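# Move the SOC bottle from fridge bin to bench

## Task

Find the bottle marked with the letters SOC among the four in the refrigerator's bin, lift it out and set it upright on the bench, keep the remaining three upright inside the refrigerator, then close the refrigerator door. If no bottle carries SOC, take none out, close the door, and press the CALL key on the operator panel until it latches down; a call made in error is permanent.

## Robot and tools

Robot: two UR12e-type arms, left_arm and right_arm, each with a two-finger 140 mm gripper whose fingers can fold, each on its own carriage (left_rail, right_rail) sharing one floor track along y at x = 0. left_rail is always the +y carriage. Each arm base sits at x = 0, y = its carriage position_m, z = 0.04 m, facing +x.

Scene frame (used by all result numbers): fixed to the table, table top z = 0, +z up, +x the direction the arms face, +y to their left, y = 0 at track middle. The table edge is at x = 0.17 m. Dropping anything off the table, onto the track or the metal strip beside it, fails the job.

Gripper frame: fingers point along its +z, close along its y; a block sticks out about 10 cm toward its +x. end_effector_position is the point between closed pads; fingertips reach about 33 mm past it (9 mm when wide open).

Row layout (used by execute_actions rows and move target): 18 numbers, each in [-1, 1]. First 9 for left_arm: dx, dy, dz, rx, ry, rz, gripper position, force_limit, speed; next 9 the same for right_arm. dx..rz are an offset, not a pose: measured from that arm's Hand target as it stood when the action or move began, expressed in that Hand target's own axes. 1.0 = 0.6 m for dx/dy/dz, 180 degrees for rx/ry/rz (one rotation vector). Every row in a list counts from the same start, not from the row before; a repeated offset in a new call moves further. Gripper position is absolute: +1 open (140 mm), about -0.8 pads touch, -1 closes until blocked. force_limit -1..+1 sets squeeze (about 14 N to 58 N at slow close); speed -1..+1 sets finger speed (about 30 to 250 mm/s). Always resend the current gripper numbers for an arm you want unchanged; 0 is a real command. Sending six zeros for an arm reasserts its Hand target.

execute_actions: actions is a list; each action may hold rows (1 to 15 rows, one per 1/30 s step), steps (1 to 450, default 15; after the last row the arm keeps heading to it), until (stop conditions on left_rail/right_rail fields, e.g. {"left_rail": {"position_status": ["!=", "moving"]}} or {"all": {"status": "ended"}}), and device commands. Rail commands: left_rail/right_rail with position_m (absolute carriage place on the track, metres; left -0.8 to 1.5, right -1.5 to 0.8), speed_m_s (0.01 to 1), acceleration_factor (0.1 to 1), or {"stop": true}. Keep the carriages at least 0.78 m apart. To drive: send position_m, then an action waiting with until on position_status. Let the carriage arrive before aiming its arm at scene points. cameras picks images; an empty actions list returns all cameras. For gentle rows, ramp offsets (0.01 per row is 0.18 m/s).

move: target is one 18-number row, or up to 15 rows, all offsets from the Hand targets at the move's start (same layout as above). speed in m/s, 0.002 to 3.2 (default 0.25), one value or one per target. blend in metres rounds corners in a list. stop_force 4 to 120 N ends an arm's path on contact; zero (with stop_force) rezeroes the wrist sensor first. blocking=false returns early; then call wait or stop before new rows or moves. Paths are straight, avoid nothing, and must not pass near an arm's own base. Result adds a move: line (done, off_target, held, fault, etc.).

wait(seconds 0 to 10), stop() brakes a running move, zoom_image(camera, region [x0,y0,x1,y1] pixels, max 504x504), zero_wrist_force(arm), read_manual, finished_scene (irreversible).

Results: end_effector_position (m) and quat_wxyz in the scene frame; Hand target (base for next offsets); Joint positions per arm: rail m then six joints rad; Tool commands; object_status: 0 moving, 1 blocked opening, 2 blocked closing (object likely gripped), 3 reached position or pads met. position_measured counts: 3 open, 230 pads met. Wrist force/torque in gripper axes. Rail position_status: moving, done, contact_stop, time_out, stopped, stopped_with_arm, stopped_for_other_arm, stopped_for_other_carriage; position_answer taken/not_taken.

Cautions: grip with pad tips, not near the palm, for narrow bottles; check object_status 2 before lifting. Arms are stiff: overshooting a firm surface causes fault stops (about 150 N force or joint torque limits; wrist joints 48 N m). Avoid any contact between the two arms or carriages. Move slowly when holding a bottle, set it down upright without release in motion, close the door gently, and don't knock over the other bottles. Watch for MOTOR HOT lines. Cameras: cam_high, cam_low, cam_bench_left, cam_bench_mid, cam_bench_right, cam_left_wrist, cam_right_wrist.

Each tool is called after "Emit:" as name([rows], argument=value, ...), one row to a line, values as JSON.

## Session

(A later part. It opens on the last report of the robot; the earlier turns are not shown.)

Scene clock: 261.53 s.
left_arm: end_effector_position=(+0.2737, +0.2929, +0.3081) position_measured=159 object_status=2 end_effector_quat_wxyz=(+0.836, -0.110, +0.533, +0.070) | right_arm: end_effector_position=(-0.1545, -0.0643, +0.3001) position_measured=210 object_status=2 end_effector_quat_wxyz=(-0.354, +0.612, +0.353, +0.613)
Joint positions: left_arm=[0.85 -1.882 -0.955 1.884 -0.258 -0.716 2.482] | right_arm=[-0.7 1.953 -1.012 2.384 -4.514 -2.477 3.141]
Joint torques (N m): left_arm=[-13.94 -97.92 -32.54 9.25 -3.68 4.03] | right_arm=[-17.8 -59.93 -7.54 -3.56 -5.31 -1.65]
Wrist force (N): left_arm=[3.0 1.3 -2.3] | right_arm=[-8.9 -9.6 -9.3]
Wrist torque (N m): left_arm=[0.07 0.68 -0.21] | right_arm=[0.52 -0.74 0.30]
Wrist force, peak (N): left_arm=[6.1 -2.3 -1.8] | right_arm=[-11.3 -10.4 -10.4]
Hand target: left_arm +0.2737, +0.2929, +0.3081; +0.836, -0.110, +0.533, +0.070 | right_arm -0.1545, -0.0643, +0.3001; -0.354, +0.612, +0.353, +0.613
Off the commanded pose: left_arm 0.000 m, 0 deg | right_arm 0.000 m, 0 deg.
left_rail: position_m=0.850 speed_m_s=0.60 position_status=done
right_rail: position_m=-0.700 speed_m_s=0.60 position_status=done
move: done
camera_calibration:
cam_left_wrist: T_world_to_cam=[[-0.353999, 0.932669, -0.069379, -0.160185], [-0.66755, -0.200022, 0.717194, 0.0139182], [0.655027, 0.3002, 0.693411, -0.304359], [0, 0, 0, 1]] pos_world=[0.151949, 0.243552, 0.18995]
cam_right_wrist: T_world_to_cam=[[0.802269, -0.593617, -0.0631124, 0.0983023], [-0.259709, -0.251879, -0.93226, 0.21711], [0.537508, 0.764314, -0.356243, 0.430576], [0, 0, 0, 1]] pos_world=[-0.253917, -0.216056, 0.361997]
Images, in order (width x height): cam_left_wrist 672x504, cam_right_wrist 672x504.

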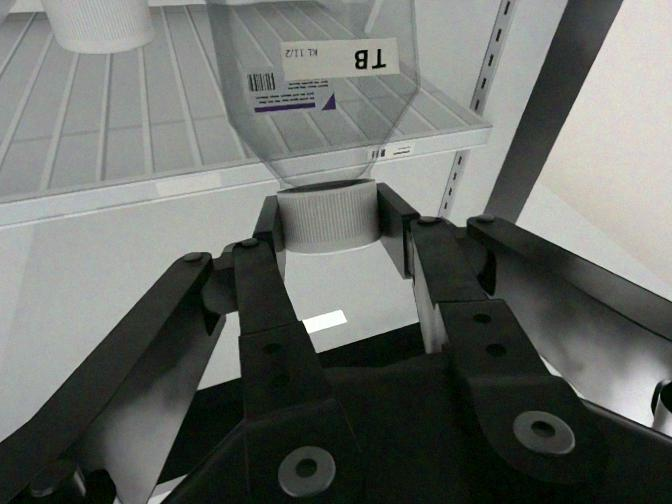

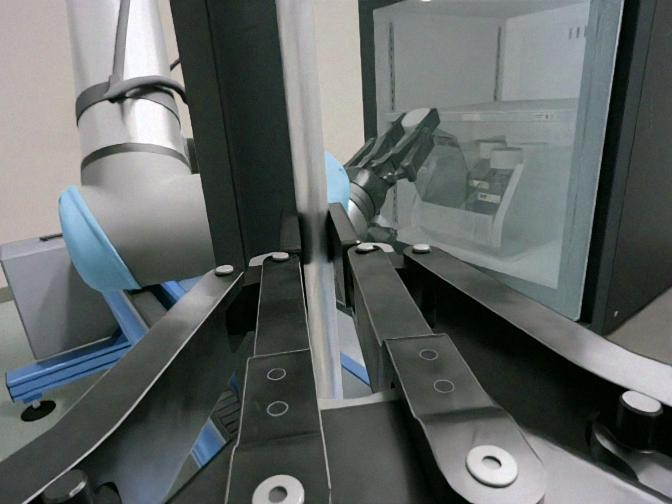

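Emit:
move(target=[-0.1293,0.0463,-0.1727,0,0,0,-1,-0.05,-1,0,0,0,0,0,0,-0.98,0.0,-1], speed=0.08, stop_force=14, cameras=["cam_left_wrist","cam_right_wrist"])

Emit:
zoom_image(camera="cam_right_wrist", region=[340, 60, 580, 260])

Scene clock: 265.30 s.
left_arm: end_effector_position=(+0.1437, +0.2930, +0.3331) position_measured=159 object_status=2 end_effector_quat_wxyz=(+0.836, -0.110, +0.533, +0.070) | right_arm: end_effector_position=(-0.1545, -0.0643, +0.3001) position_measured=210 object_status=2 end_effector_quat_wxyz=(-0.354, +0.612, +0.353, +0.613)
Joint positions: left_arm=[0.85 -2.072 -0.99 1.862 -0.309 -0.871 2.636] | right_arm=[-0.7 1.953 -1.012 2.384 -4.514 -2.477 3.141]
Joint torques (N m): left_arm=[-14.59 -96.16 -34.9 3.36 -3.19 3.86] | right_arm=[-16.16 -58.35 -7.43 -3.61 -5.13 -1.96]
Wrist force (N): left_arm=[2.4 2.5 -4.5] | right_arm=[-9.6 -9.1 -9.2]
Wrist torque (N m): left_arm=[0.29 0.79 -0.20] | right_arm=[0.58 -0.65 0.30]
Wrist force, peak (N): left_arm=[1.8 2.2 -6.1] | right_arm=[-9.9 -10.1 -9.9]
Hand target: left_arm +0.1437, +0.2930, +0.3331; +0.836, -0.110, +0.533, +0.070 | right_arm -0.1545, -0.0643, +0.3001; -0.354, +0.612, +0.353, +0.613
Off the commanded pose: left_arm 0.000 m, 0 deg | right_arm 0.000 m, 0 deg.
left_rail: position_m=0.850 speed_m_s=0.60 position_status=done
right_rail: position_m=-0.700 speed_m_s=0.60 position_status=done
move: done
camera_calibration:
cam_left_wrist: T_world_to_cam=[[-0.353999, 0.932669, -0.069379, -0.204563], [-0.66755, -0.200022, 0.717194, -0.0907732], [0.655027, 0.3002, 0.693411, -0.23657], [0, 0, 0, 1]] pos_world=[0.0219489, 0.243652, 0.21495]
cam_right_wrist: T_world_to_cam=[[0.802269, -0.593617, -0.0631124, 0.0983023], [-0.259709, -0.251879, -0.93226, 0.21711], [0.537508, 0.764314, -0.356243, 0.430576], [0, 0, 0, 1]] pos_world=[-0.253917, -0.216056, 0.361997]
Images, in order (width x height): cam_left_wrist 672x504, cam_right_wrist 672x504.

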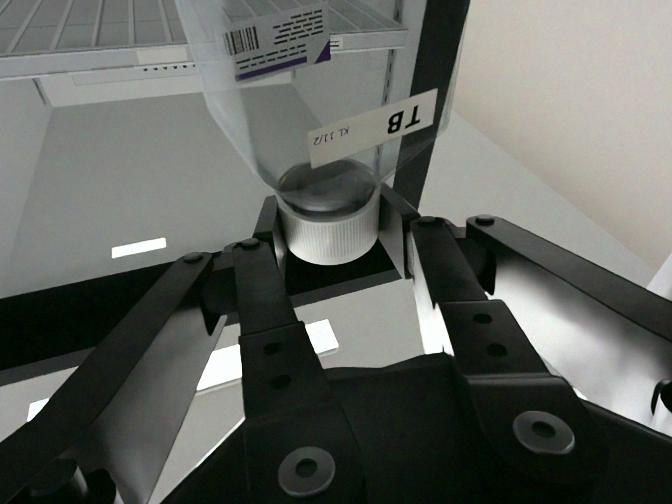

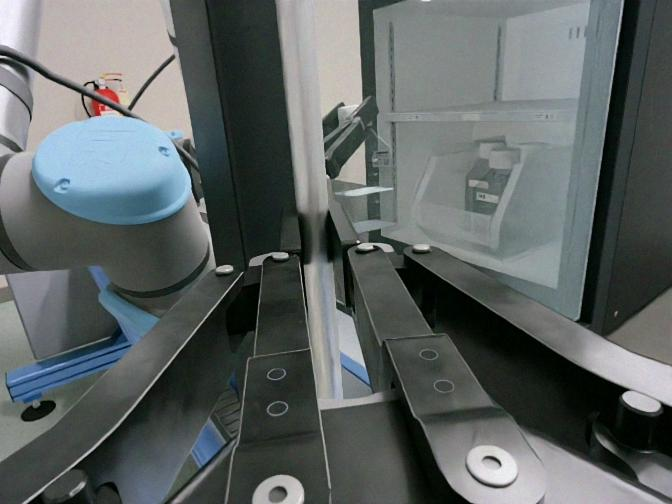

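Scaled by 2.100 from the camera's 672x504 image, which has a finer 960x720 frame.

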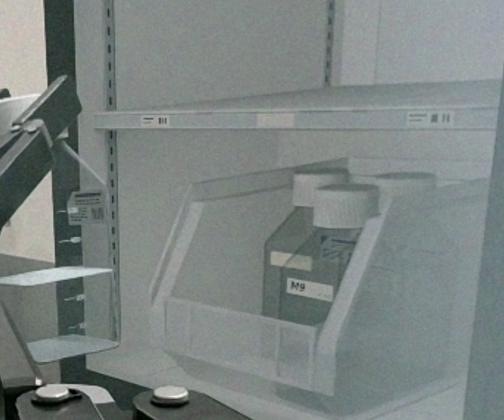

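Emit:
zoom_image(camera="cam_right_wrist", region=[450, 130, 530, 210])

Scaled by 6.300 from the camera's 672x504 image, which has a finer 960x720 frame.

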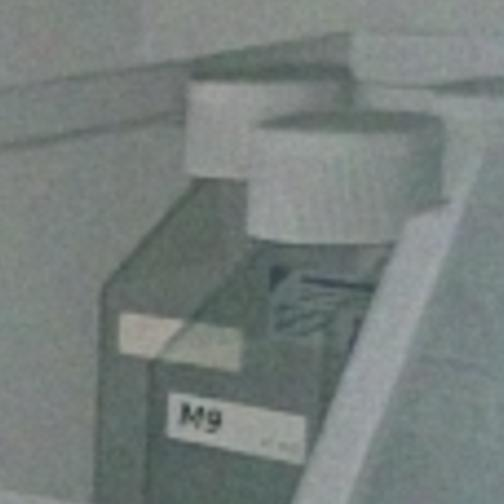

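Emit:
zoom_image(camera="cam_left_wrist", region=[0, 0, 430, 440])

Scaled by 1.145 from the camera's 672x504 image, which has a finer 960x720 frame.

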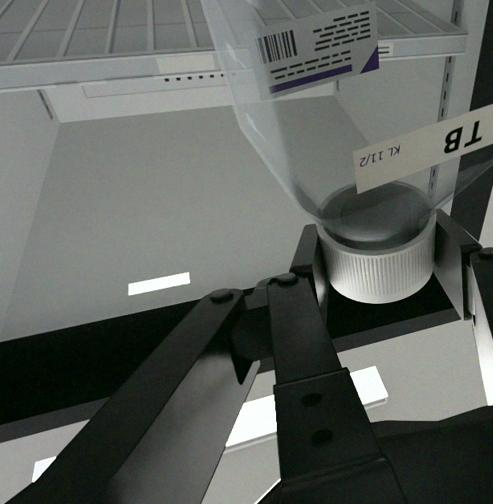

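Emit:
move([
  [-0.1954,-0.0236,0.088,0,0,0,-1,-0.05,-1,0,0,0,0,0,0,-0.98,0.0,-1],
  [-0.0172,-0.1226,0.457,0,0,0,-1,-0.05,-1,0,0,0,0,0,0,-0.98,0.0,-1],
], speed=[0.12,0.08], blend=[0.02,0], stop_force=10, cameras=["cam_left_wrist","cam_right_wrist"])

Emit:
zoom_image(camera="cam_right_wrist", region=[340, 0, 620, 250])

Scene clock: 278.93 s.
left_arm: end_effector_position=(+0.3967, +0.2926, +0.4624) position_measured=231 object_status=0 end_effector_quat_wxyz=(+0.836, -0.110, +0.533, +0.070) | right_arm: end_effector_position=(-0.1545, -0.0643, +0.3001) position_measured=210 object_status=2 end_effector_quat_wxyz=(-0.354, +0.612, +0.353, +0.613)
Joint positions: left_arm=[0.85 -1.689 -1.099 1.79 0.158 -0.575 2.261] | right_arm=[-0.7 1.953 -1.012 2.384 -4.514 -2.477 3.141]
Joint torques (N m): left_arm=[15.04 -67.92 -40.09 8.59 -0.35 -3.62] | right_arm=[-17.41 -59.1 -8.03 -4.26 -5.5 -1.79]
Wrist force (N): left_arm=[-0.4 2.2 -5.7] | right_arm=[-7.0 -8.5 -8.9]
Wrist torque (N m): left_arm=[0.21 0.83 0.08] | right_arm=[0.57 -0.83 0.30]
Wrist force, peak (N): left_arm=[-12.6 6.6 -6.8] | right_arm=[-10.4 -9.3 -9.5]
Hand target: left_arm +0.3967, +0.2926, +0.4624; +0.836, -0.110, +0.533, +0.070 | right_arm -0.1545, -0.0643, +0.3001; -0.354, +0.612, +0.353, +0.613
Off the commanded pose: left_arm 0.000 m, 0 deg | right_arm 0.000 m, 0 deg.
left_rail: position_m=0.850 speed_m_s=0.60 position_status=done
right_rail: position_m=-0.700 speed_m_s=0.60 position_status=done
move: done
camera_calibration:
cam_left_wrist: T_world_to_cam=[[-0.353999, 0.932669, -0.069379, -0.105658], [-0.66755, -0.200022, 0.717194, -0.0146962], [0.655027, 0.3002, 0.693411, -0.49183], [0, 0, 0, 1]] pos_world=[0.274949, 0.243252, 0.34425]
cam_right_wrist: T_world_to_cam=[[0.802269, -0.593617, -0.0631124, 0.0983617], [-0.259709, -0.251879, -0.93226, 0.217136], [0.537508, 0.764314, -0.356243, 0.430499], [0, 0, 0, 1]] pos_world=[-0.253917, -0.215956, 0.361997]
Images, in order (width x height): cam_left_wrist 672x504, cam_right_wrist 672x504.

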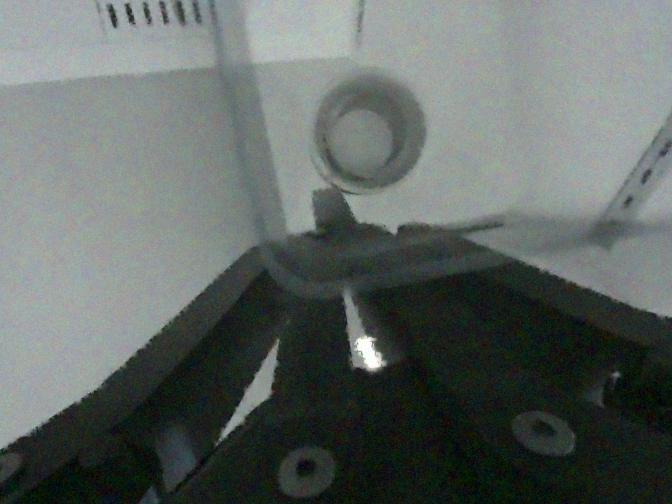

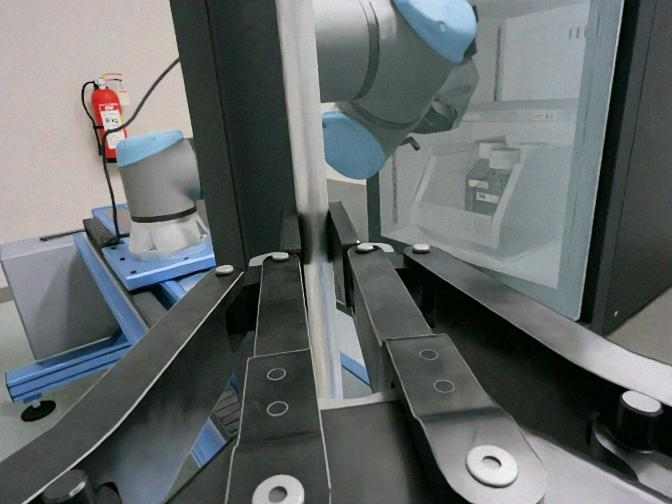

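Scaled by 1.800 from the camera's 672x504 image, which has a finer 960x720 frame.

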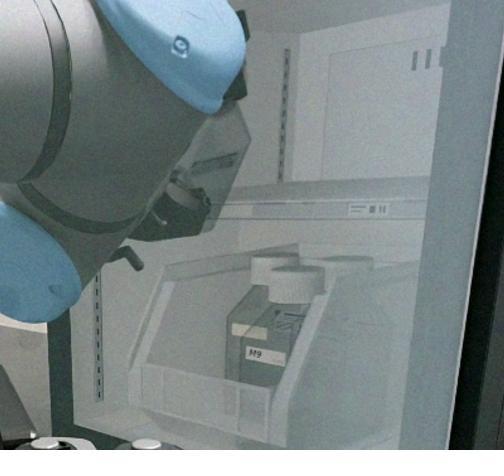

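Emit:
execute_actions(actions=[], cameras=["cam_left_wrist","cam_right_wrist","cam_bench_mid"])

Emit:
zoom_image(camera="cam_right_wrist", region=[380, 40, 560, 220])

Scene clock: 279.27 s.
left_arm: end_effector_position=(+0.3967, +0.2926, +0.4624) position_measured=231 object_status=3 end_effector_quat_wxyz=(+0.836, -0.110, +0.533, +0.070) | right_arm: end_effector_position=(-0.1545, -0.0643, +0.3001) position_measured=210 object_status=2 end_effector_quat_wxyz=(-0.354, +0.612, +0.353, +0.613)
Joint positions: left_arm=[0.85 -1.689 -1.099 1.79 0.158 -0.575 2.261] | right_arm=[-0.7 1.953 -1.012 2.384 -4.514 -2.477 3.141]
Joint velocities: within noise
Joint torques (N m): left_arm=[13.31 -67.67 -40.41 8.59 -0.57 -3.62] | right_arm=[-15.3 -60.49 -8.4 -4.02 -5.34 -1.63]
Wrist force (N): left_arm=[-0.5 1.8 -5.2] | right_arm=[-8.0 -8.4 -8.5]
Wrist torque (N m): left_arm=[0.12 0.92 0.08] | right_arm=[0.59 -0.69 0.30]
Wrist force, peak (N): left_arm=[0.8 2.1 -6.1] | right_arm=[-8.7 -8.3 -8.7]
Hand target: left_arm +0.3967, +0.2926, +0.4624; +0.836, -0.110, +0.533, +0.070 | right_arm -0.1545, -0.0643, +0.3001; -0.354, +0.612, +0.353, +0.613
Tool commands: left_gripper/position=-1.0 left_gripper/force_limit=-0.05 left_gripper/speed=-1.0 right_gripper/position=-0.98 right_gripper/force_limit=+0.0 right_gripper/speed=-1.0
Off the commanded pose: left_arm 0.000 m, 0 deg | right_arm 0.000 m, 0 deg.
left_rail: position_m=0.850 speed_m_s=0.60 position_status=done
right_rail: position_m=-0.700 speed_m_s=0.60 position_status=done
camera_calibration:
cam_left_wrist: T_world_to_cam=[[-0.353999, 0.932669, -0.069379, -0.105658], [-0.66755, -0.200022, 0.717194, -0.0146962], [0.655027, 0.3002, 0.693411, -0.49183], [0, 0, 0, 1]] pos_world=[0.274949, 0.243252, 0.34425]
cam_right_wrist: T_world_to_cam=[[0.802269, -0.593617, -0.0631124, 0.0983617], [-0.259709, -0.251879, -0.93226, 0.217136], [0.537508, 0.764314, -0.356243, 0.430499], [0, 0, 0, 1]] pos_world=[-0.253917, -0.215956, 0.361997]
Images, in order (width x height): cam_bench_mid 672x504, cam_left_wrist 672x504, cam_right_wrist 672x504.

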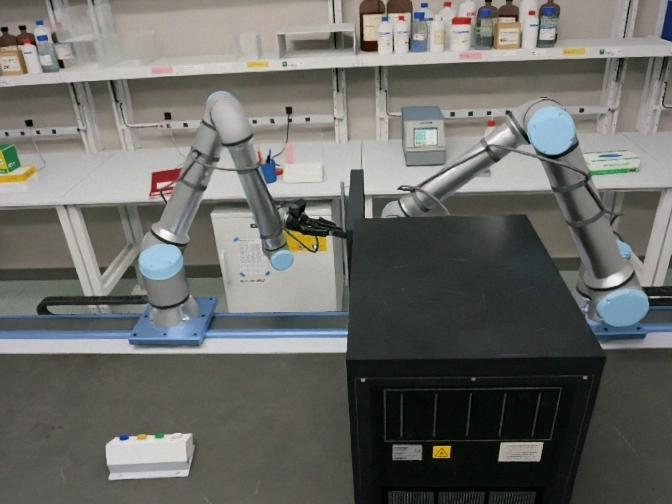

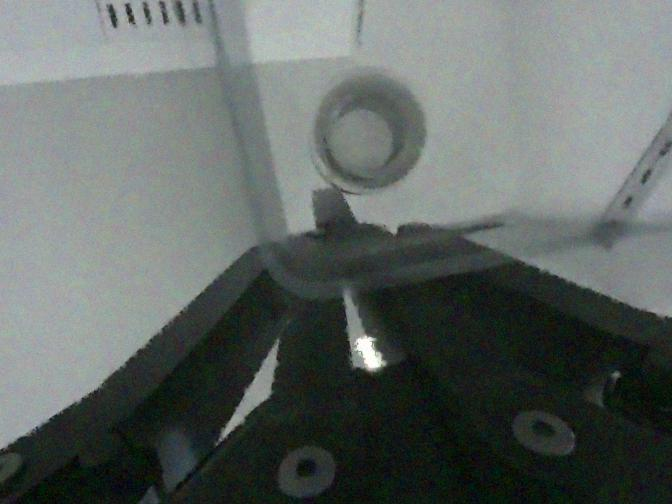

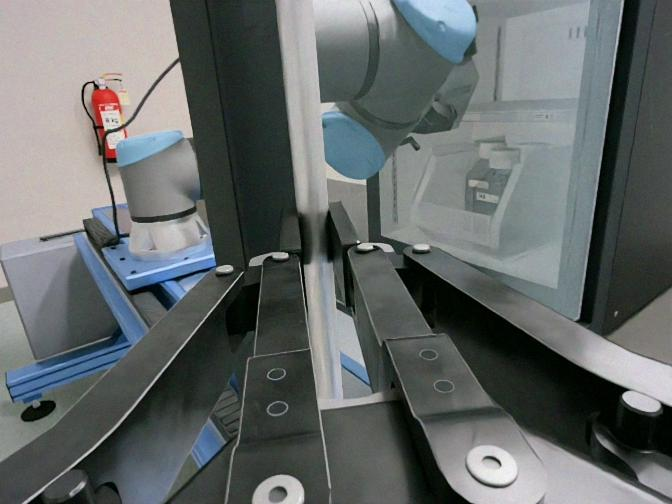

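Scaled by 2.800 from the camera's 672x504 image, which has a finer 960x720 frame.

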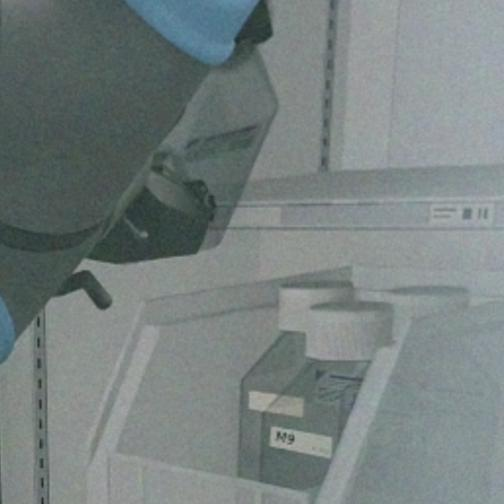

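Emit:
zoom_image(camera="cam_right_wrist", region=[420, 50, 490, 140])

Emit:
zoom_image(camera="cam_left_wrist", region=[180, 0, 672, 320])

Scaled by 5.600 from the camera's 672x504 image, which has a finer 960x720 frame.

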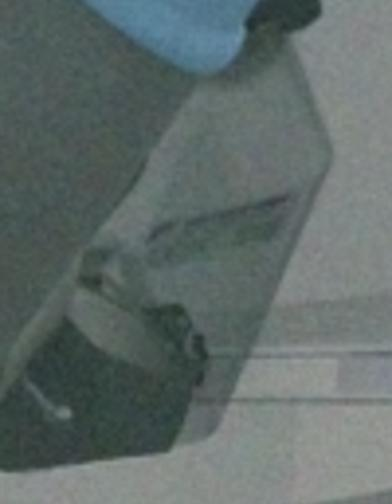

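Scaled by 1.024 from the camera's 672x504 image, which has a finer 960x720 frame.

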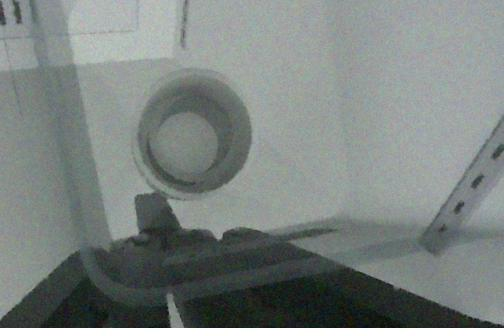

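Emit:
move(target=[0.0445,-0.0082,0.0305,0,0.0671,0.018,-1,-0.05,-1,0,0,0,0,0,0,-0.98,0.0,-1], speed=0.03, stop_force=12, cameras=["cam_left_wrist","cam_right_wrist"])

Emit:
zoom_image(camera="cam_right_wrist", region=[400, 40, 510, 150])

Scene clock: 290.77 s.
left_arm: end_effector_position=(+0.4252, +0.2926, +0.4462) position_measured=231 object_status=3 end_effector_quat_wxyz=(+0.773, -0.101, +0.621, +0.081) | right_arm: end_effector_position=(-0.1545, -0.0643, +0.3001) position_measured=210 object_status=2 end_effector_quat_wxyz=(-0.354, +0.612, +0.353, +0.613)
Joint positions: left_arm=[0.85 -1.681 -1.214 1.8 -0.06 -0.429 2.599] | right_arm=[-0.7 1.953 -1.012 2.384 -4.514 -2.477 3.141]
Joint torques (N m): left_arm=[13.79 -87.53 -28.84 1.44 0.34 3.98] | right_arm=[-16.03 -60.01 -8.75 -4.52 -5.17 -1.9]
Wrist force (N): left_arm=[-0.3 2.2 -5.1] | right_arm=[-8.1 -8.6 -9.0]
Wrist torque (N m): left_arm=[0.25 0.75 -0.16] | right_arm=[0.56 -0.62 0.30]
Wrist force, peak (N): left_arm=[-3.3 1.6 -7.1] | right_arm=[-9.6 -8.9 -9.1]
Hand target: left_arm +0.4252, +0.2926, +0.4462; +0.773, -0.101, +0.621, +0.081 | right_arm -0.1545, -0.0643, +0.3001; -0.354, +0.612, +0.353, +0.613
Off the commanded pose: left_arm 0.000 m, 0 deg | right_arm 0.000 m, 0 deg.
left_rail: position_m=0.850 speed_m_s=0.60 position_status=done
right_rail: position_m=-0.700 speed_m_s=0.60 position_status=done
move: done
camera_calibration:
cam_left_wrist: T_world_to_cam=[[-0.360697, 0.932638, 0.00917644, -0.1289], [-0.496431, -0.200305, 0.84465, -0.113645], [0.789591, 0.300107, 0.53524, -0.485822], [0, 0, 0, 1]] pos_world=[0.28069, 0.243252, 0.357204]
cam_right_wrist: T_world_to_cam=[[0.802269, -0.593617, -0.0631124, 0.0983617], [-0.259709, -0.251879, -0.93226, 0.217136], [0.537508, 0.764314, -0.356243, 0.430499], [0, 0, 0, 1]] pos_world=[-0.253917, -0.215956, 0.361997]
Images, in order (width x height): cam_left_wrist 672x504, cam_right_wrist 672x504.

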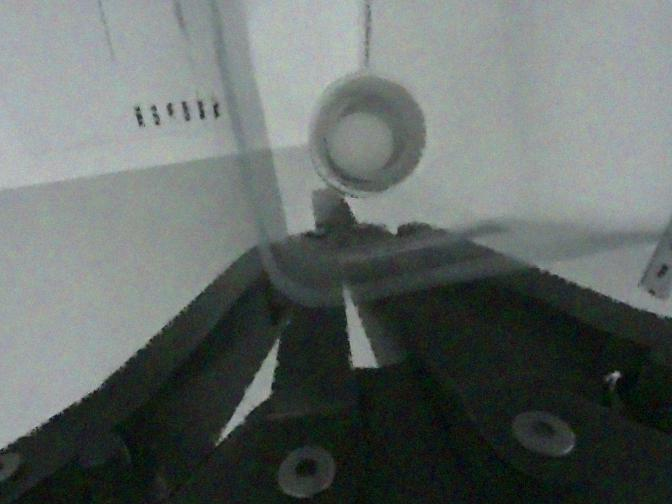

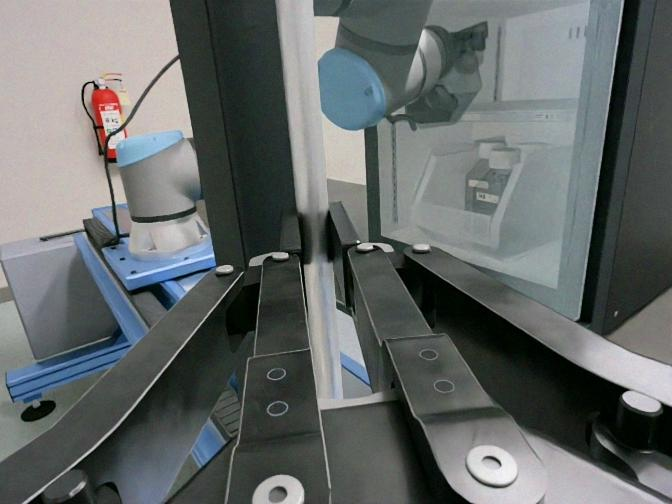

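Scaled by 4.582 from the camera's 672x504 image, which has a finer 960x720 frame.

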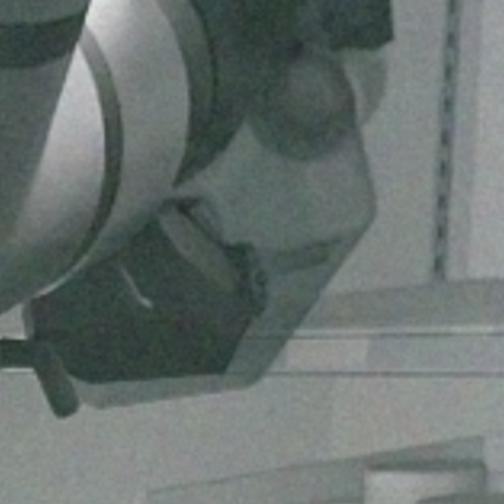

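Emit:
move(target=[0.0447,-0.0083,0.0307,0,0.0671,0.018,-1,-0.05,-1,0,0,0,0,0,0,-0.98,0.0,-1], speed=0.03, stop_force=12, cameras=["cam_left_wrist","cam_right_wrist"])

Emit:
zoom_image(camera="cam_right_wrist", region=[400, 40, 530, 170])

Scene clock: 294.73 s.
left_arm: end_effector_position=(+0.4339, +0.2925, +0.4383) position_measured=231 object_status=3 end_effector_quat_wxyz=(+0.749, -0.098, +0.650, +0.085) | right_arm: end_effector_position=(-0.1545, -0.0643, +0.3001) position_measured=210 object_status=2 end_effector_quat_wxyz=(-0.354, +0.612, +0.353, +0.613)
Joint positions: left_arm=[0.85 -1.674 -1.261 1.814 -0.188 -0.39 2.766] | right_arm=[-0.7 1.953 -1.012 2.384 -4.514 -2.477 3.141]
Joint torques (N m): left_arm=[-9.06 -47.79 -37.66 4.15 -1.77 -3.38] | right_arm=[-16.9 -61.29 -7.65 -4.1 -5.67 -1.99]
Wrist force (N): left_arm=[-19.2 -0.8 -4.1] | right_arm=[-10.6 -8.5 -9.0]
Wrist torque (N m): left_arm=[-0.15 2.79 0.07] | right_arm=[0.54 -0.73 0.30]
Wrist force, peak (N): left_arm=[-21.6 -2.2 -7.5] | right_arm=[-11.0 -8.7 -9.4]
Hand target: left_arm +0.4339, +0.2925, +0.4383; +0.749, -0.098, +0.650, +0.085 (not the last commanded pose) | right_arm -0.1545, -0.0643, +0.3001; -0.354, +0.612, +0.353, +0.613
Off the commanded pose: left_arm 0.021 m, 8 deg | right_arm 0.000 m, 0 deg.
left_rail: position_m=0.850 speed_m_s=0.60 position_status=done
right_rail: position_m=-0.700 speed_m_s=0.60 position_status=done
move: contact (left_arm)
camera_calibration:
cam_left_wrist: T_world_to_cam=[[-0.358746, 0.932697, 0.0371109, -0.138769], [-0.429732, -0.200321, 0.880455, -0.147323], [0.828632, 0.299912, 0.472674, -0.47792], [0, 0, 0, 1]] pos_world=[0.282927, 0.243252, 0.360761]
cam_right_wrist: T_world_to_cam=[[0.802269, -0.593617, -0.0631124, 0.0983617], [-0.259709, -0.251879, -0.93226, 0.217136], [0.537508, 0.764314, -0.356243, 0.430499], [0, 0, 0, 1]] pos_world=[-0.253917, -0.215956, 0.361997]
Images, in order (width x height): cam_left_wrist 672x504, cam_right_wrist 672x504.

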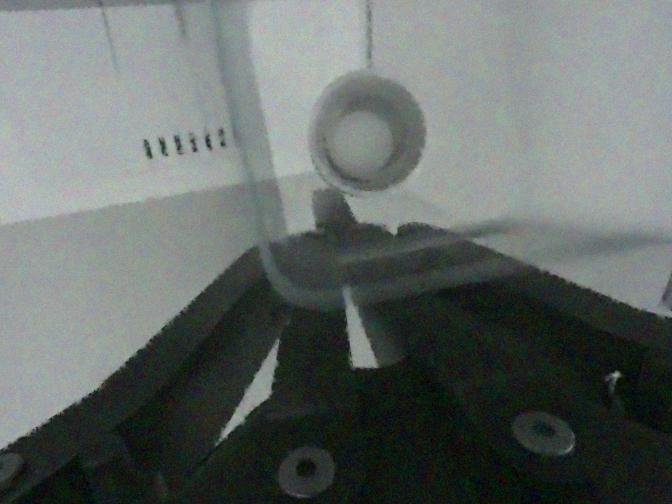

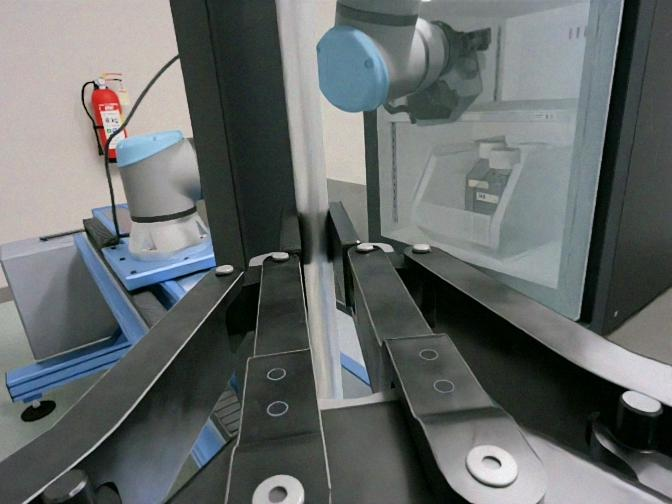

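Scaled by 3.877 from the camera's 672x504 image, which has a finer 960x720 frame.

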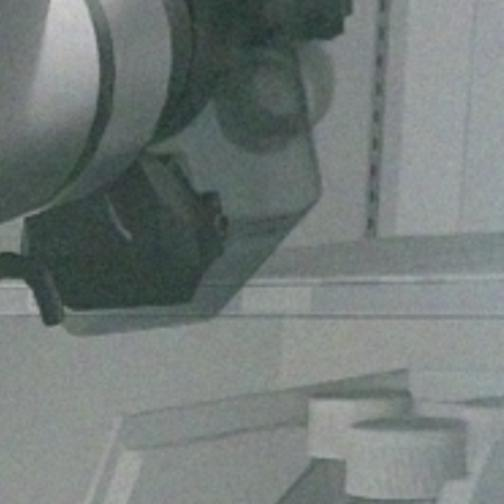

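Emit:
move([
  [-0.0099,-0.0004,0.0014,0,0,0,-1,-0.05,-1,0,0,0,0,0,0,-0.98,0.0,-1],
  [-0.006,-0.0133,0.0497,0,0,0,-1,-0.05,-1,0,0,0,0,0,0,-0.98,0.0,-1],
], speed=0.03, cameras=["cam_left_wrist","cam_right_wrist"])

Emit:
zoom_image(camera="cam_right_wrist", region=[400, 40, 530, 170])

Scene clock: 298.03 s.
left_arm: end_effector_position=(+0.4638, +0.2925, +0.4462) position_measured=231 object_status=3 end_effector_quat_wxyz=(+0.749, -0.098, +0.650, +0.085) end_effector_velocity=(+0.002, -0.001, +0.001) end_effector_angular_velocity=(-0.001, +0.000, -0.002) | right_arm: end_effector_position=(-0.1545, -0.0643, +0.3001) position_measured=210 object_status=2 end_effector_quat_wxyz=(-0.354, +0.612, +0.353, +0.613)
Joint positions: left_arm=[0.85 -1.627 -1.25 1.787 -0.126 -0.346 2.717] | right_arm=[-0.7 1.953 -1.012 2.384 -4.514 -2.477 3.141]
Joint velocities: left_arm=[0 0.002 0 -0.002 0.005 0.004 -0.004] | right_arm=[within noise]
Joint torques (N m): left_arm=[17.95 -62.45 -45.85 7.06 0.15 -3.43] | right_arm=[-13.94 -58 -8.79 -4.15 -5.33 -1.76]
Wrist force (N): left_arm=[-0.5 2.4 -3.1] | right_arm=[-8.3 -8.9 -9.4]
Wrist torque (N m): left_arm=[0.27 0.75 0.20] | right_arm=[0.57 -0.66 0.30]
Wrist force, peak (N): left_arm=[-19.8 -0.9 -3.9] | right_arm=[-11.6 -8.8 -8.7]
Hand target: left_arm +0.4640, +0.2925, +0.4462; +0.749, -0.098, +0.650, +0.085 | right_arm -0.1545, -0.0643, +0.3001; -0.354, +0.612, +0.353, +0.613
Off the commanded pose: left_arm 0.000 m, 0 deg | right_arm 0.000 m, 0 deg.
left_rail: position_m=0.850 speed_m_s=0.60 position_status=done
right_rail: position_m=-0.700 speed_m_s=0.60 position_status=done
move: done
camera_calibration:
cam_left_wrist: T_world_to_cam=[[-0.358746, 0.932697, 0.0371109, -0.128336], [-0.429732, -0.200321, 0.880455, -0.141429], [0.828632, 0.299912, 0.472674, -0.50643], [0, 0, 0, 1]] pos_world=[0.312827, 0.243252, 0.368661]
cam_right_wrist: T_world_to_cam=[[0.802269, -0.593617, -0.0631124, 0.0983617], [-0.259709, -0.251879, -0.93226, 0.217136], [0.537508, 0.764314, -0.356243, 0.430499], [0, 0, 0, 1]] pos_world=[-0.253917, -0.215956, 0.361997]
Images, in order (width x height): cam_left_wrist 672x504, cam_right_wrist 672x504.

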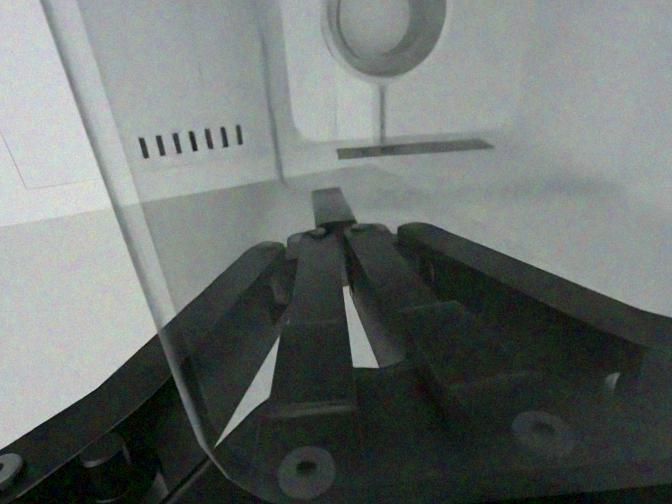

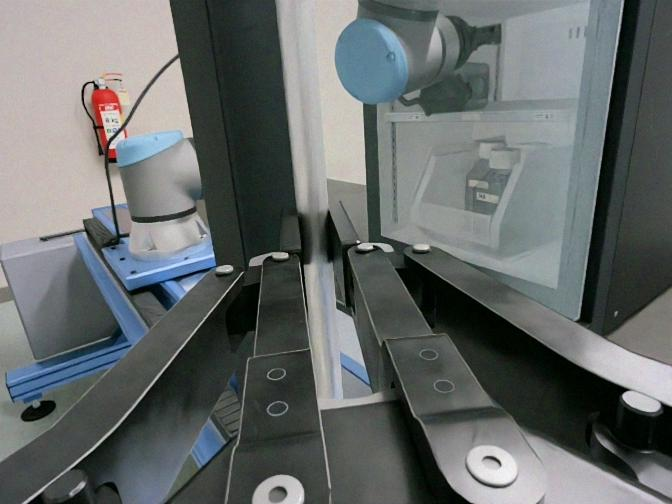

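Scaled by 3.877 from the camera's 672x504 image, which has a finer 960x720 frame.

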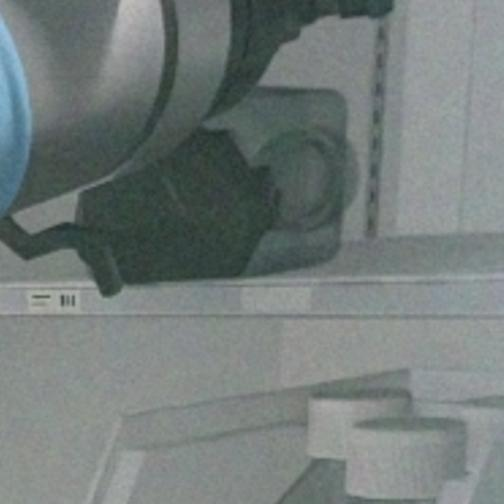

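Emit:
move(target=[-0.0529,0.094,-0.3505,0,0,0,-1,-0.05,-1,0,0,0,0,0,0,-0.98,0.0,-1], speed=0.15, cameras=["cam_left_wrist","cam_right_wrist"])

Emit:
zoom_image(camera="cam_right_wrist", region=[360, 20, 600, 240])

Scene clock: 303.90 s.
left_arm: end_effector_position=(+0.2442, +0.2928, +0.4472) position_measured=231 object_status=3 end_effector_quat_wxyz=(+0.749, -0.098, +0.650, +0.085) | right_arm: end_effector_position=(-0.1545, -0.0643, +0.3001) position_measured=210 object_status=2 end_effector_quat_wxyz=(-0.354, +0.612, +0.353, +0.613)
Joint positions: left_arm=[0.85 -1.968 -1.303 1.843 -0.32 -0.672 2.933] | right_arm=[-0.7 1.953 -1.012 2.384 -4.514 -2.477 3.141]
Joint torques (N m): left_arm=[-15.07 -53.92 -45.08 0.35 -1.4 4.22] | right_arm=[-13.71 -61.57 -7.57 -4.27 -5.28 -1.67]
Wrist force (N): left_arm=[-1.7 1.4 -2.7] | right_arm=[-7.4 -8.6 -8.9]
Wrist torque (N m): left_arm=[0.08 0.85 -0.14] | right_arm=[0.68 -0.82 0.30]
Wrist force, peak (N): left_arm=[-1.3 2.0 -4.2] | right_arm=[-9.4 -9.2 -9.2]
Hand target: left_arm +0.2439, +0.2928, +0.4472; +0.749, -0.098, +0.650, +0.085 | right_arm -0.1545, -0.0643, +0.3001; -0.354, +0.612, +0.353, +0.613
Off the commanded pose: left_arm 0.000 m, 0 deg | right_arm 0.000 m, 0 deg.
left_rail: position_m=0.850 speed_m_s=0.60 position_status=done
right_rail: position_m=-0.700 speed_m_s=0.60 position_status=done
move: done
camera_calibration:
cam_left_wrist: T_world_to_cam=[[-0.358746, 0.932697, 0.0371109, -0.20743], [-0.429732, -0.200321, 0.880455, -0.236531], [0.828632, 0.299912, 0.472674, -0.324978], [0, 0, 0, 1]] pos_world=[0.0932275, 0.243552, 0.369561]
cam_right_wrist: T_world_to_cam=[[0.802269, -0.593617, -0.0631124, 0.0983023], [-0.259709, -0.251879, -0.93226, 0.21711], [0.537508, 0.764314, -0.356243, 0.430576], [0, 0, 0, 1]] pos_world=[-0.253917, -0.216056, 0.361997]
Images, in order (width x height): cam_left_wrist 672x504, cam_right_wrist 672x504.

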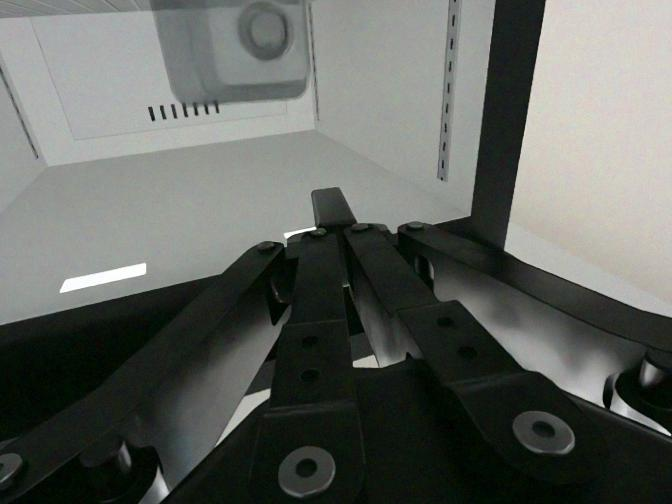

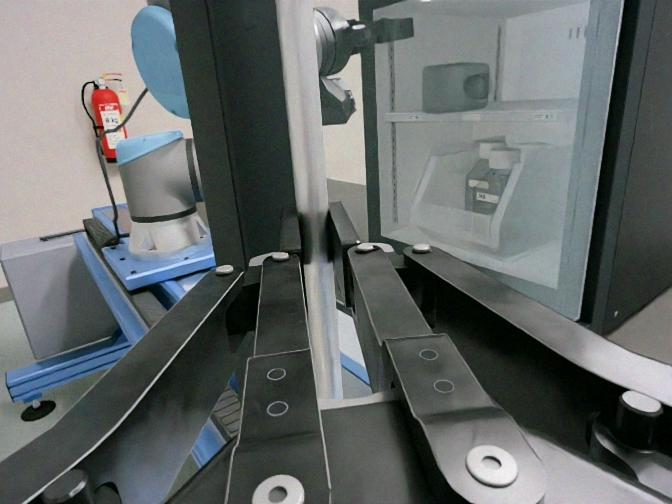

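Scaled by 2.100 from the camera's 672x504 image, which has a finer 960x720 frame.

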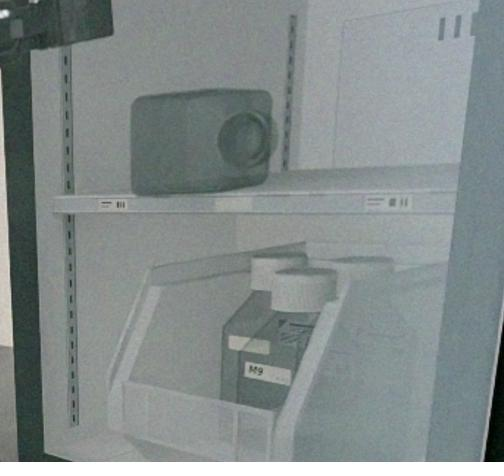

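Emit:
execute_actions(actions=[], cameras=["cam_left_wrist","cam_right_wrist","cam_bench_mid"])

Scene clock: 306.90 s.
left_arm: end_effector_position=(+0.2439, +0.2928, +0.4472) position_measured=231 object_status=3 end_effector_quat_wxyz=(+0.749, -0.098, +0.650, +0.085) | right_arm: end_effector_position=(-0.1545, -0.0643, +0.3001) position_measured=210 object_status=2 end_effector_quat_wxyz=(-0.354, +0.612, +0.353, +0.613)
Joint positions: left_arm=[0.85 -1.968 -1.303 1.843 -0.32 -0.672 2.933] | right_arm=[-0.7 1.953 -1.012 2.384 -4.514 -2.477 3.141]
Joint velocities: within noise
Joint torques (N m): left_arm=[-13.81 -53.71 -45.84 0.43 -2.03 3.64] | right_arm=[-14.06 -61.77 -8.07 -4.3 -4.94 -1.55]
Wrist force (N): left_arm=[-1.4 1.8 -2.4] | right_arm=[-8.5 -8.9 -9.3]
Wrist torque (N m): left_arm=[0.16 0.78 -0.14] | right_arm=[0.62 -0.67 0.30]
Wrist force, peak (N): left_arm=[-1.5 1.2 -3.4] | right_arm=[-9.1 -9.4 -9.2]
Hand target: left_arm +0.2439, +0.2928, +0.4472; +0.749, -0.098, +0.650, +0.085 | right_arm -0.1545, -0.0643, +0.3001; -0.354, +0.612, +0.353, +0.613
Tool commands: left_gripper/position=-1.0 left_gripper/force_limit=-0.05 left_gripper/speed=-1.0 right_gripper/position=-0.98 right_gripper/force_limit=+0.0 right_gripper/speed=-1.0
Off the commanded pose: left_arm 0.000 m, 0 deg | right_arm 0.000 m, 0 deg.
left_rail: position_m=0.850 speed_m_s=0.60 position_status=done
right_rail: position_m=-0.700 speed_m_s=0.60 position_status=done
camera_calibration:
cam_left_wrist: T_world_to_cam=[[-0.358746, 0.932697, 0.0371109, -0.207502], [-0.429732, -0.200321, 0.880455, -0.236617], [0.828632, 0.299912, 0.472674, -0.324812], [0, 0, 0, 1]] pos_world=[0.0930275, 0.243552, 0.369561]
cam_right_wrist: T_world_to_cam=[[0.802269, -0.593617, -0.0631124, 0.0983023], [-0.259709, -0.251879, -0.93226, 0.21711], [0.537508, 0.764314, -0.356243, 0.430576], [0, 0, 0, 1]] pos_world=[-0.253917, -0.216056, 0.361997]
Images, in order (width x height): cam_bench_mid 672x504, cam_left_wrist 672x504, cam_right_wrist 672x504.

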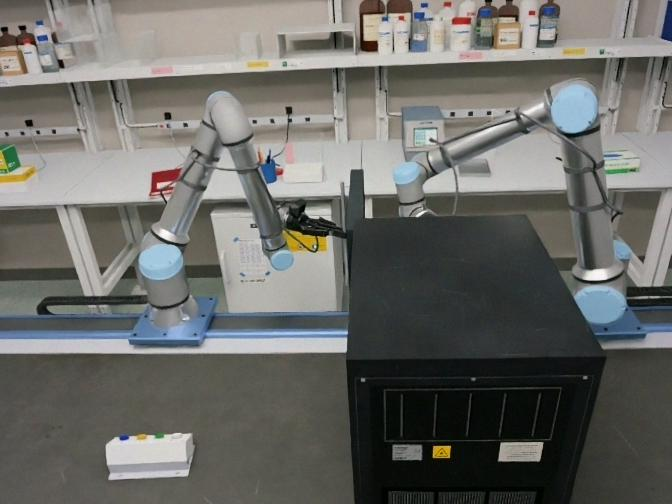

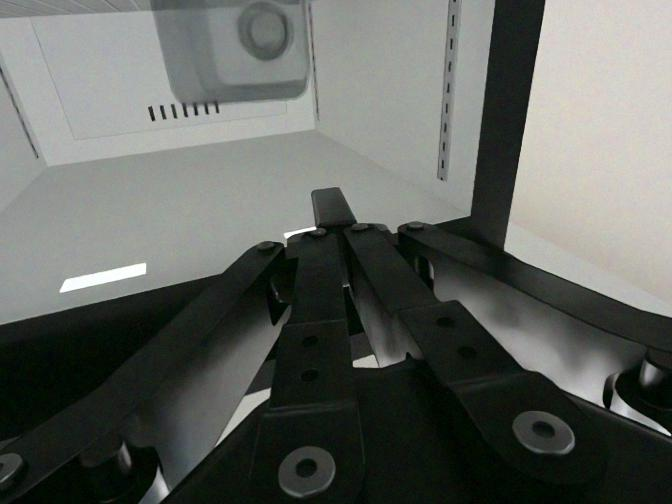

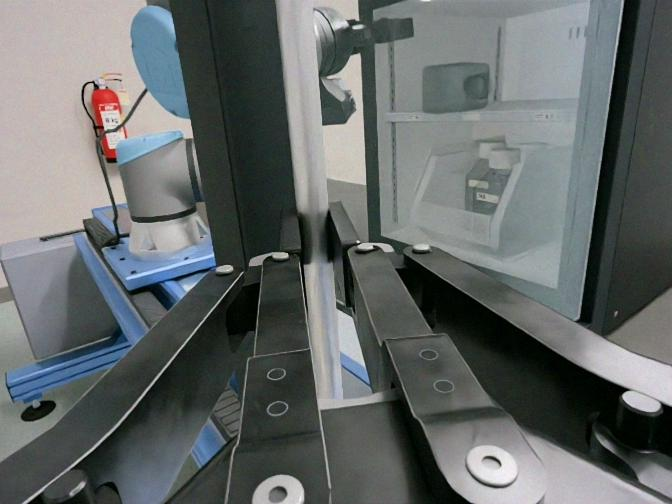

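Emit:
zoom_image(camera="cam_right_wrist", region=[370, 0, 630, 260])

Emit:
zoom_image(camera="cam_left_wrist", region=[130, 0, 430, 220])

Scaled by 1.938 from the camera's 672x504 image, which has a finer 960x720 frame.

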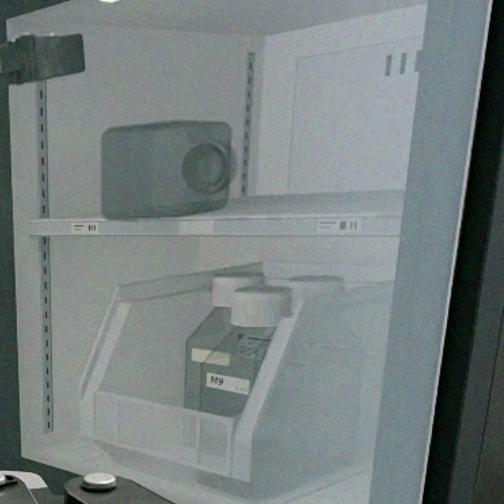

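Scaled by 1.680 from the camera's 672x504 image, which has a finer 960x720 frame.

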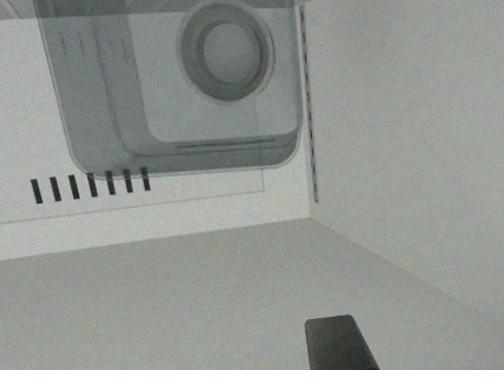

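Emit:
zoom_image(camera="cam_right_wrist", region=[405, 40, 515, 125])

Emit:
zoom_image(camera="cam_left_wrist", region=[140, 0, 330, 120])

Scaled by 4.582 from the camera's 672x504 image, which has a finer 960x720 frame.

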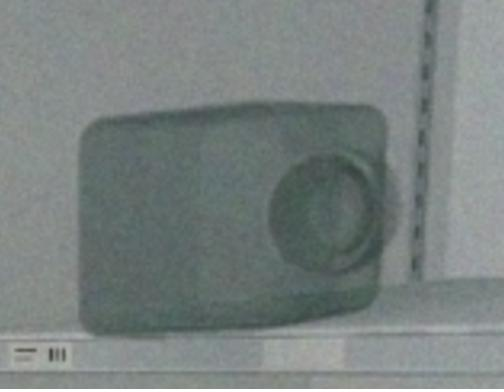

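Scaled by 2.653 from the camera's 672x504 image, which has a finer 960x720 frame.

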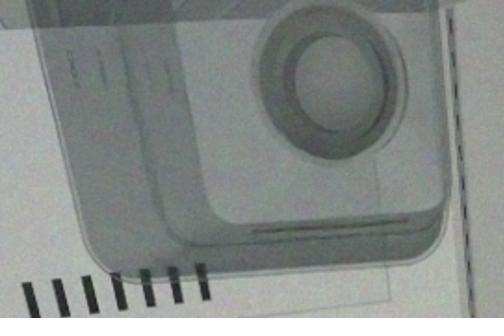

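Emit:
move(target=[0.3810, -0.0658, -0.0298, 0.0817, 0.1563, 0.0206, 1, -0.05, -0.3, 0,0,0,0,0,0,-0.98,0.0,-1], speed=0.25, cameras=["cam_left_wrist"])

Emit:
zoom_image(camera="cam_left_wrist", region=[180, 0, 480, 225])

Scene clock: 314.93 s.
left_arm: end_effector_position=(+0.2689, +0.2501, +0.2198) position_measured=3 object_status=3 end_effector_quat_wxyz=(+0.572, +0.001, +0.820, +0.000) | right_arm: end_effector_position=(-0.1545, -0.0643, +0.3001) position_measured=210 object_status=2 end_effector_quat_wxyz=(-0.354, +0.612, +0.353, +0.613)
Joint positions: left_arm=[0.85 -1.949 -1.427 2.214 -1.573 -0.511 3.86] | right_arm=[-0.7 1.953 -1.012 2.384 -4.514 -2.477 3.141]
Joint torques (N m): left_arm=[10.97 -68.05 -29.68 -4.25 0.01 3.5] | right_arm=[-14.28 -62.43 -8.96 -4.03 -5.35 -1.83]
Wrist force (N): left_arm=[-1.3 1.0 -1.9] | right_arm=[-8.1 -8.8 -9.1]
Wrist torque (N m): left_arm=[0.05 0.62 -0.07] | right_arm=[0.63 -0.66 0.31]
Wrist force, peak (N): left_arm=[-1.5 1.8 -3.1] | right_arm=[-9.6 -9.5 -9.2]
Hand target: left_arm +0.2689, +0.2501, +0.2198; +0.572, +0.001, +0.820, +0.000 | right_arm -0.1545, -0.0643, +0.3001; -0.354, +0.612, +0.353, +0.613
Off the commanded pose: left_arm 0.000 m, 0 deg | right_arm 0.000 m, 0 deg.
left_rail: position_m=0.850 speed_m_s=0.60 position_status=done
right_rail: position_m=-0.700 speed_m_s=0.60 position_status=done
move: done
camera_calibration:
cam_left_wrist: T_world_to_cam=[[-0.0605796, 0.991435, 0.115698, -0.262469], [-0.000185553, -0.115922, 0.993258, -0.195751], [0.998163, 0.0601497, 0.00720647, -0.108534], [0, 0, 0, 1]] pos_world=[0.0923982, 0.244058, 0.22558]
Images, in order (width x height): cam_left_wrist 672x504.

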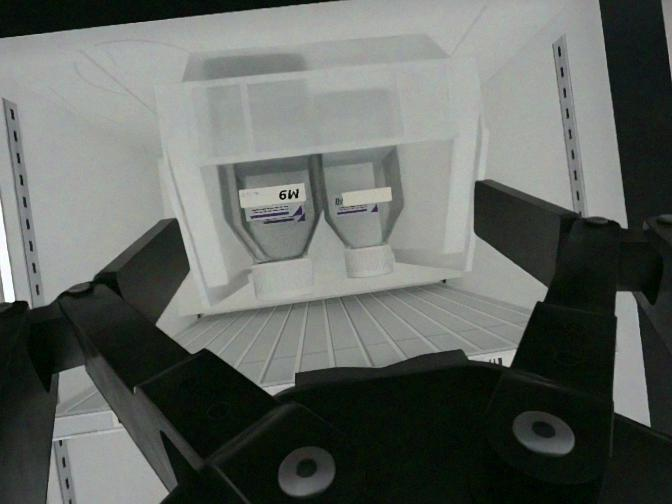

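Scaled by 1.680 from the camera's 672x504 image, which has a finer 960x720 frame.

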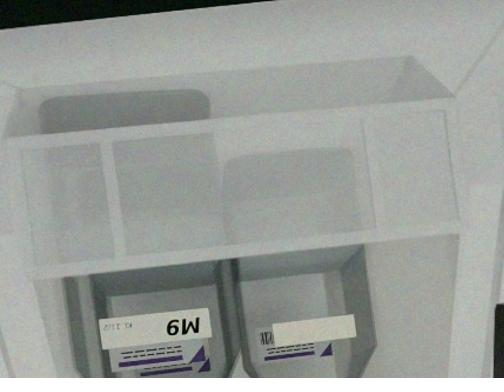

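Emit:
zoom_image(camera="cam_left_wrist", region=[320, 170, 400, 230])

Emit:
zoom_image(camera="cam_left_wrist", region=[230, 170, 330, 245])

Scaled by 6.300 from the camera's 672x504 image, which has a finer 960x720 frame.

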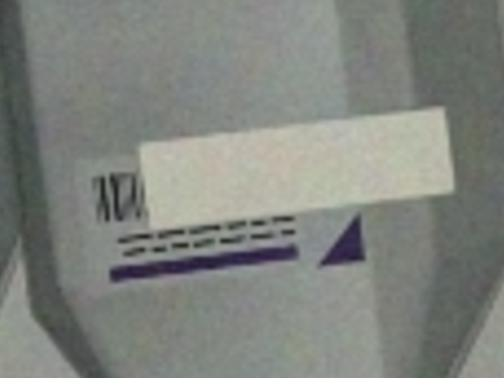

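Scaled by 5.040 from the camera's 672x504 image, which has a finer 960x720 frame.

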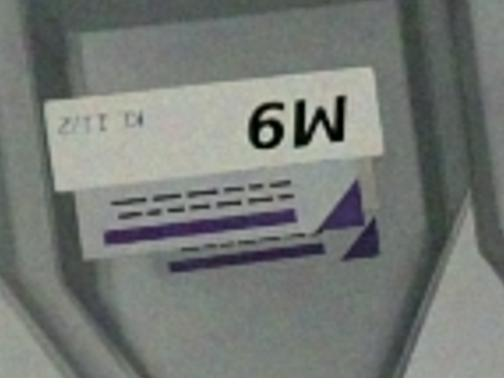

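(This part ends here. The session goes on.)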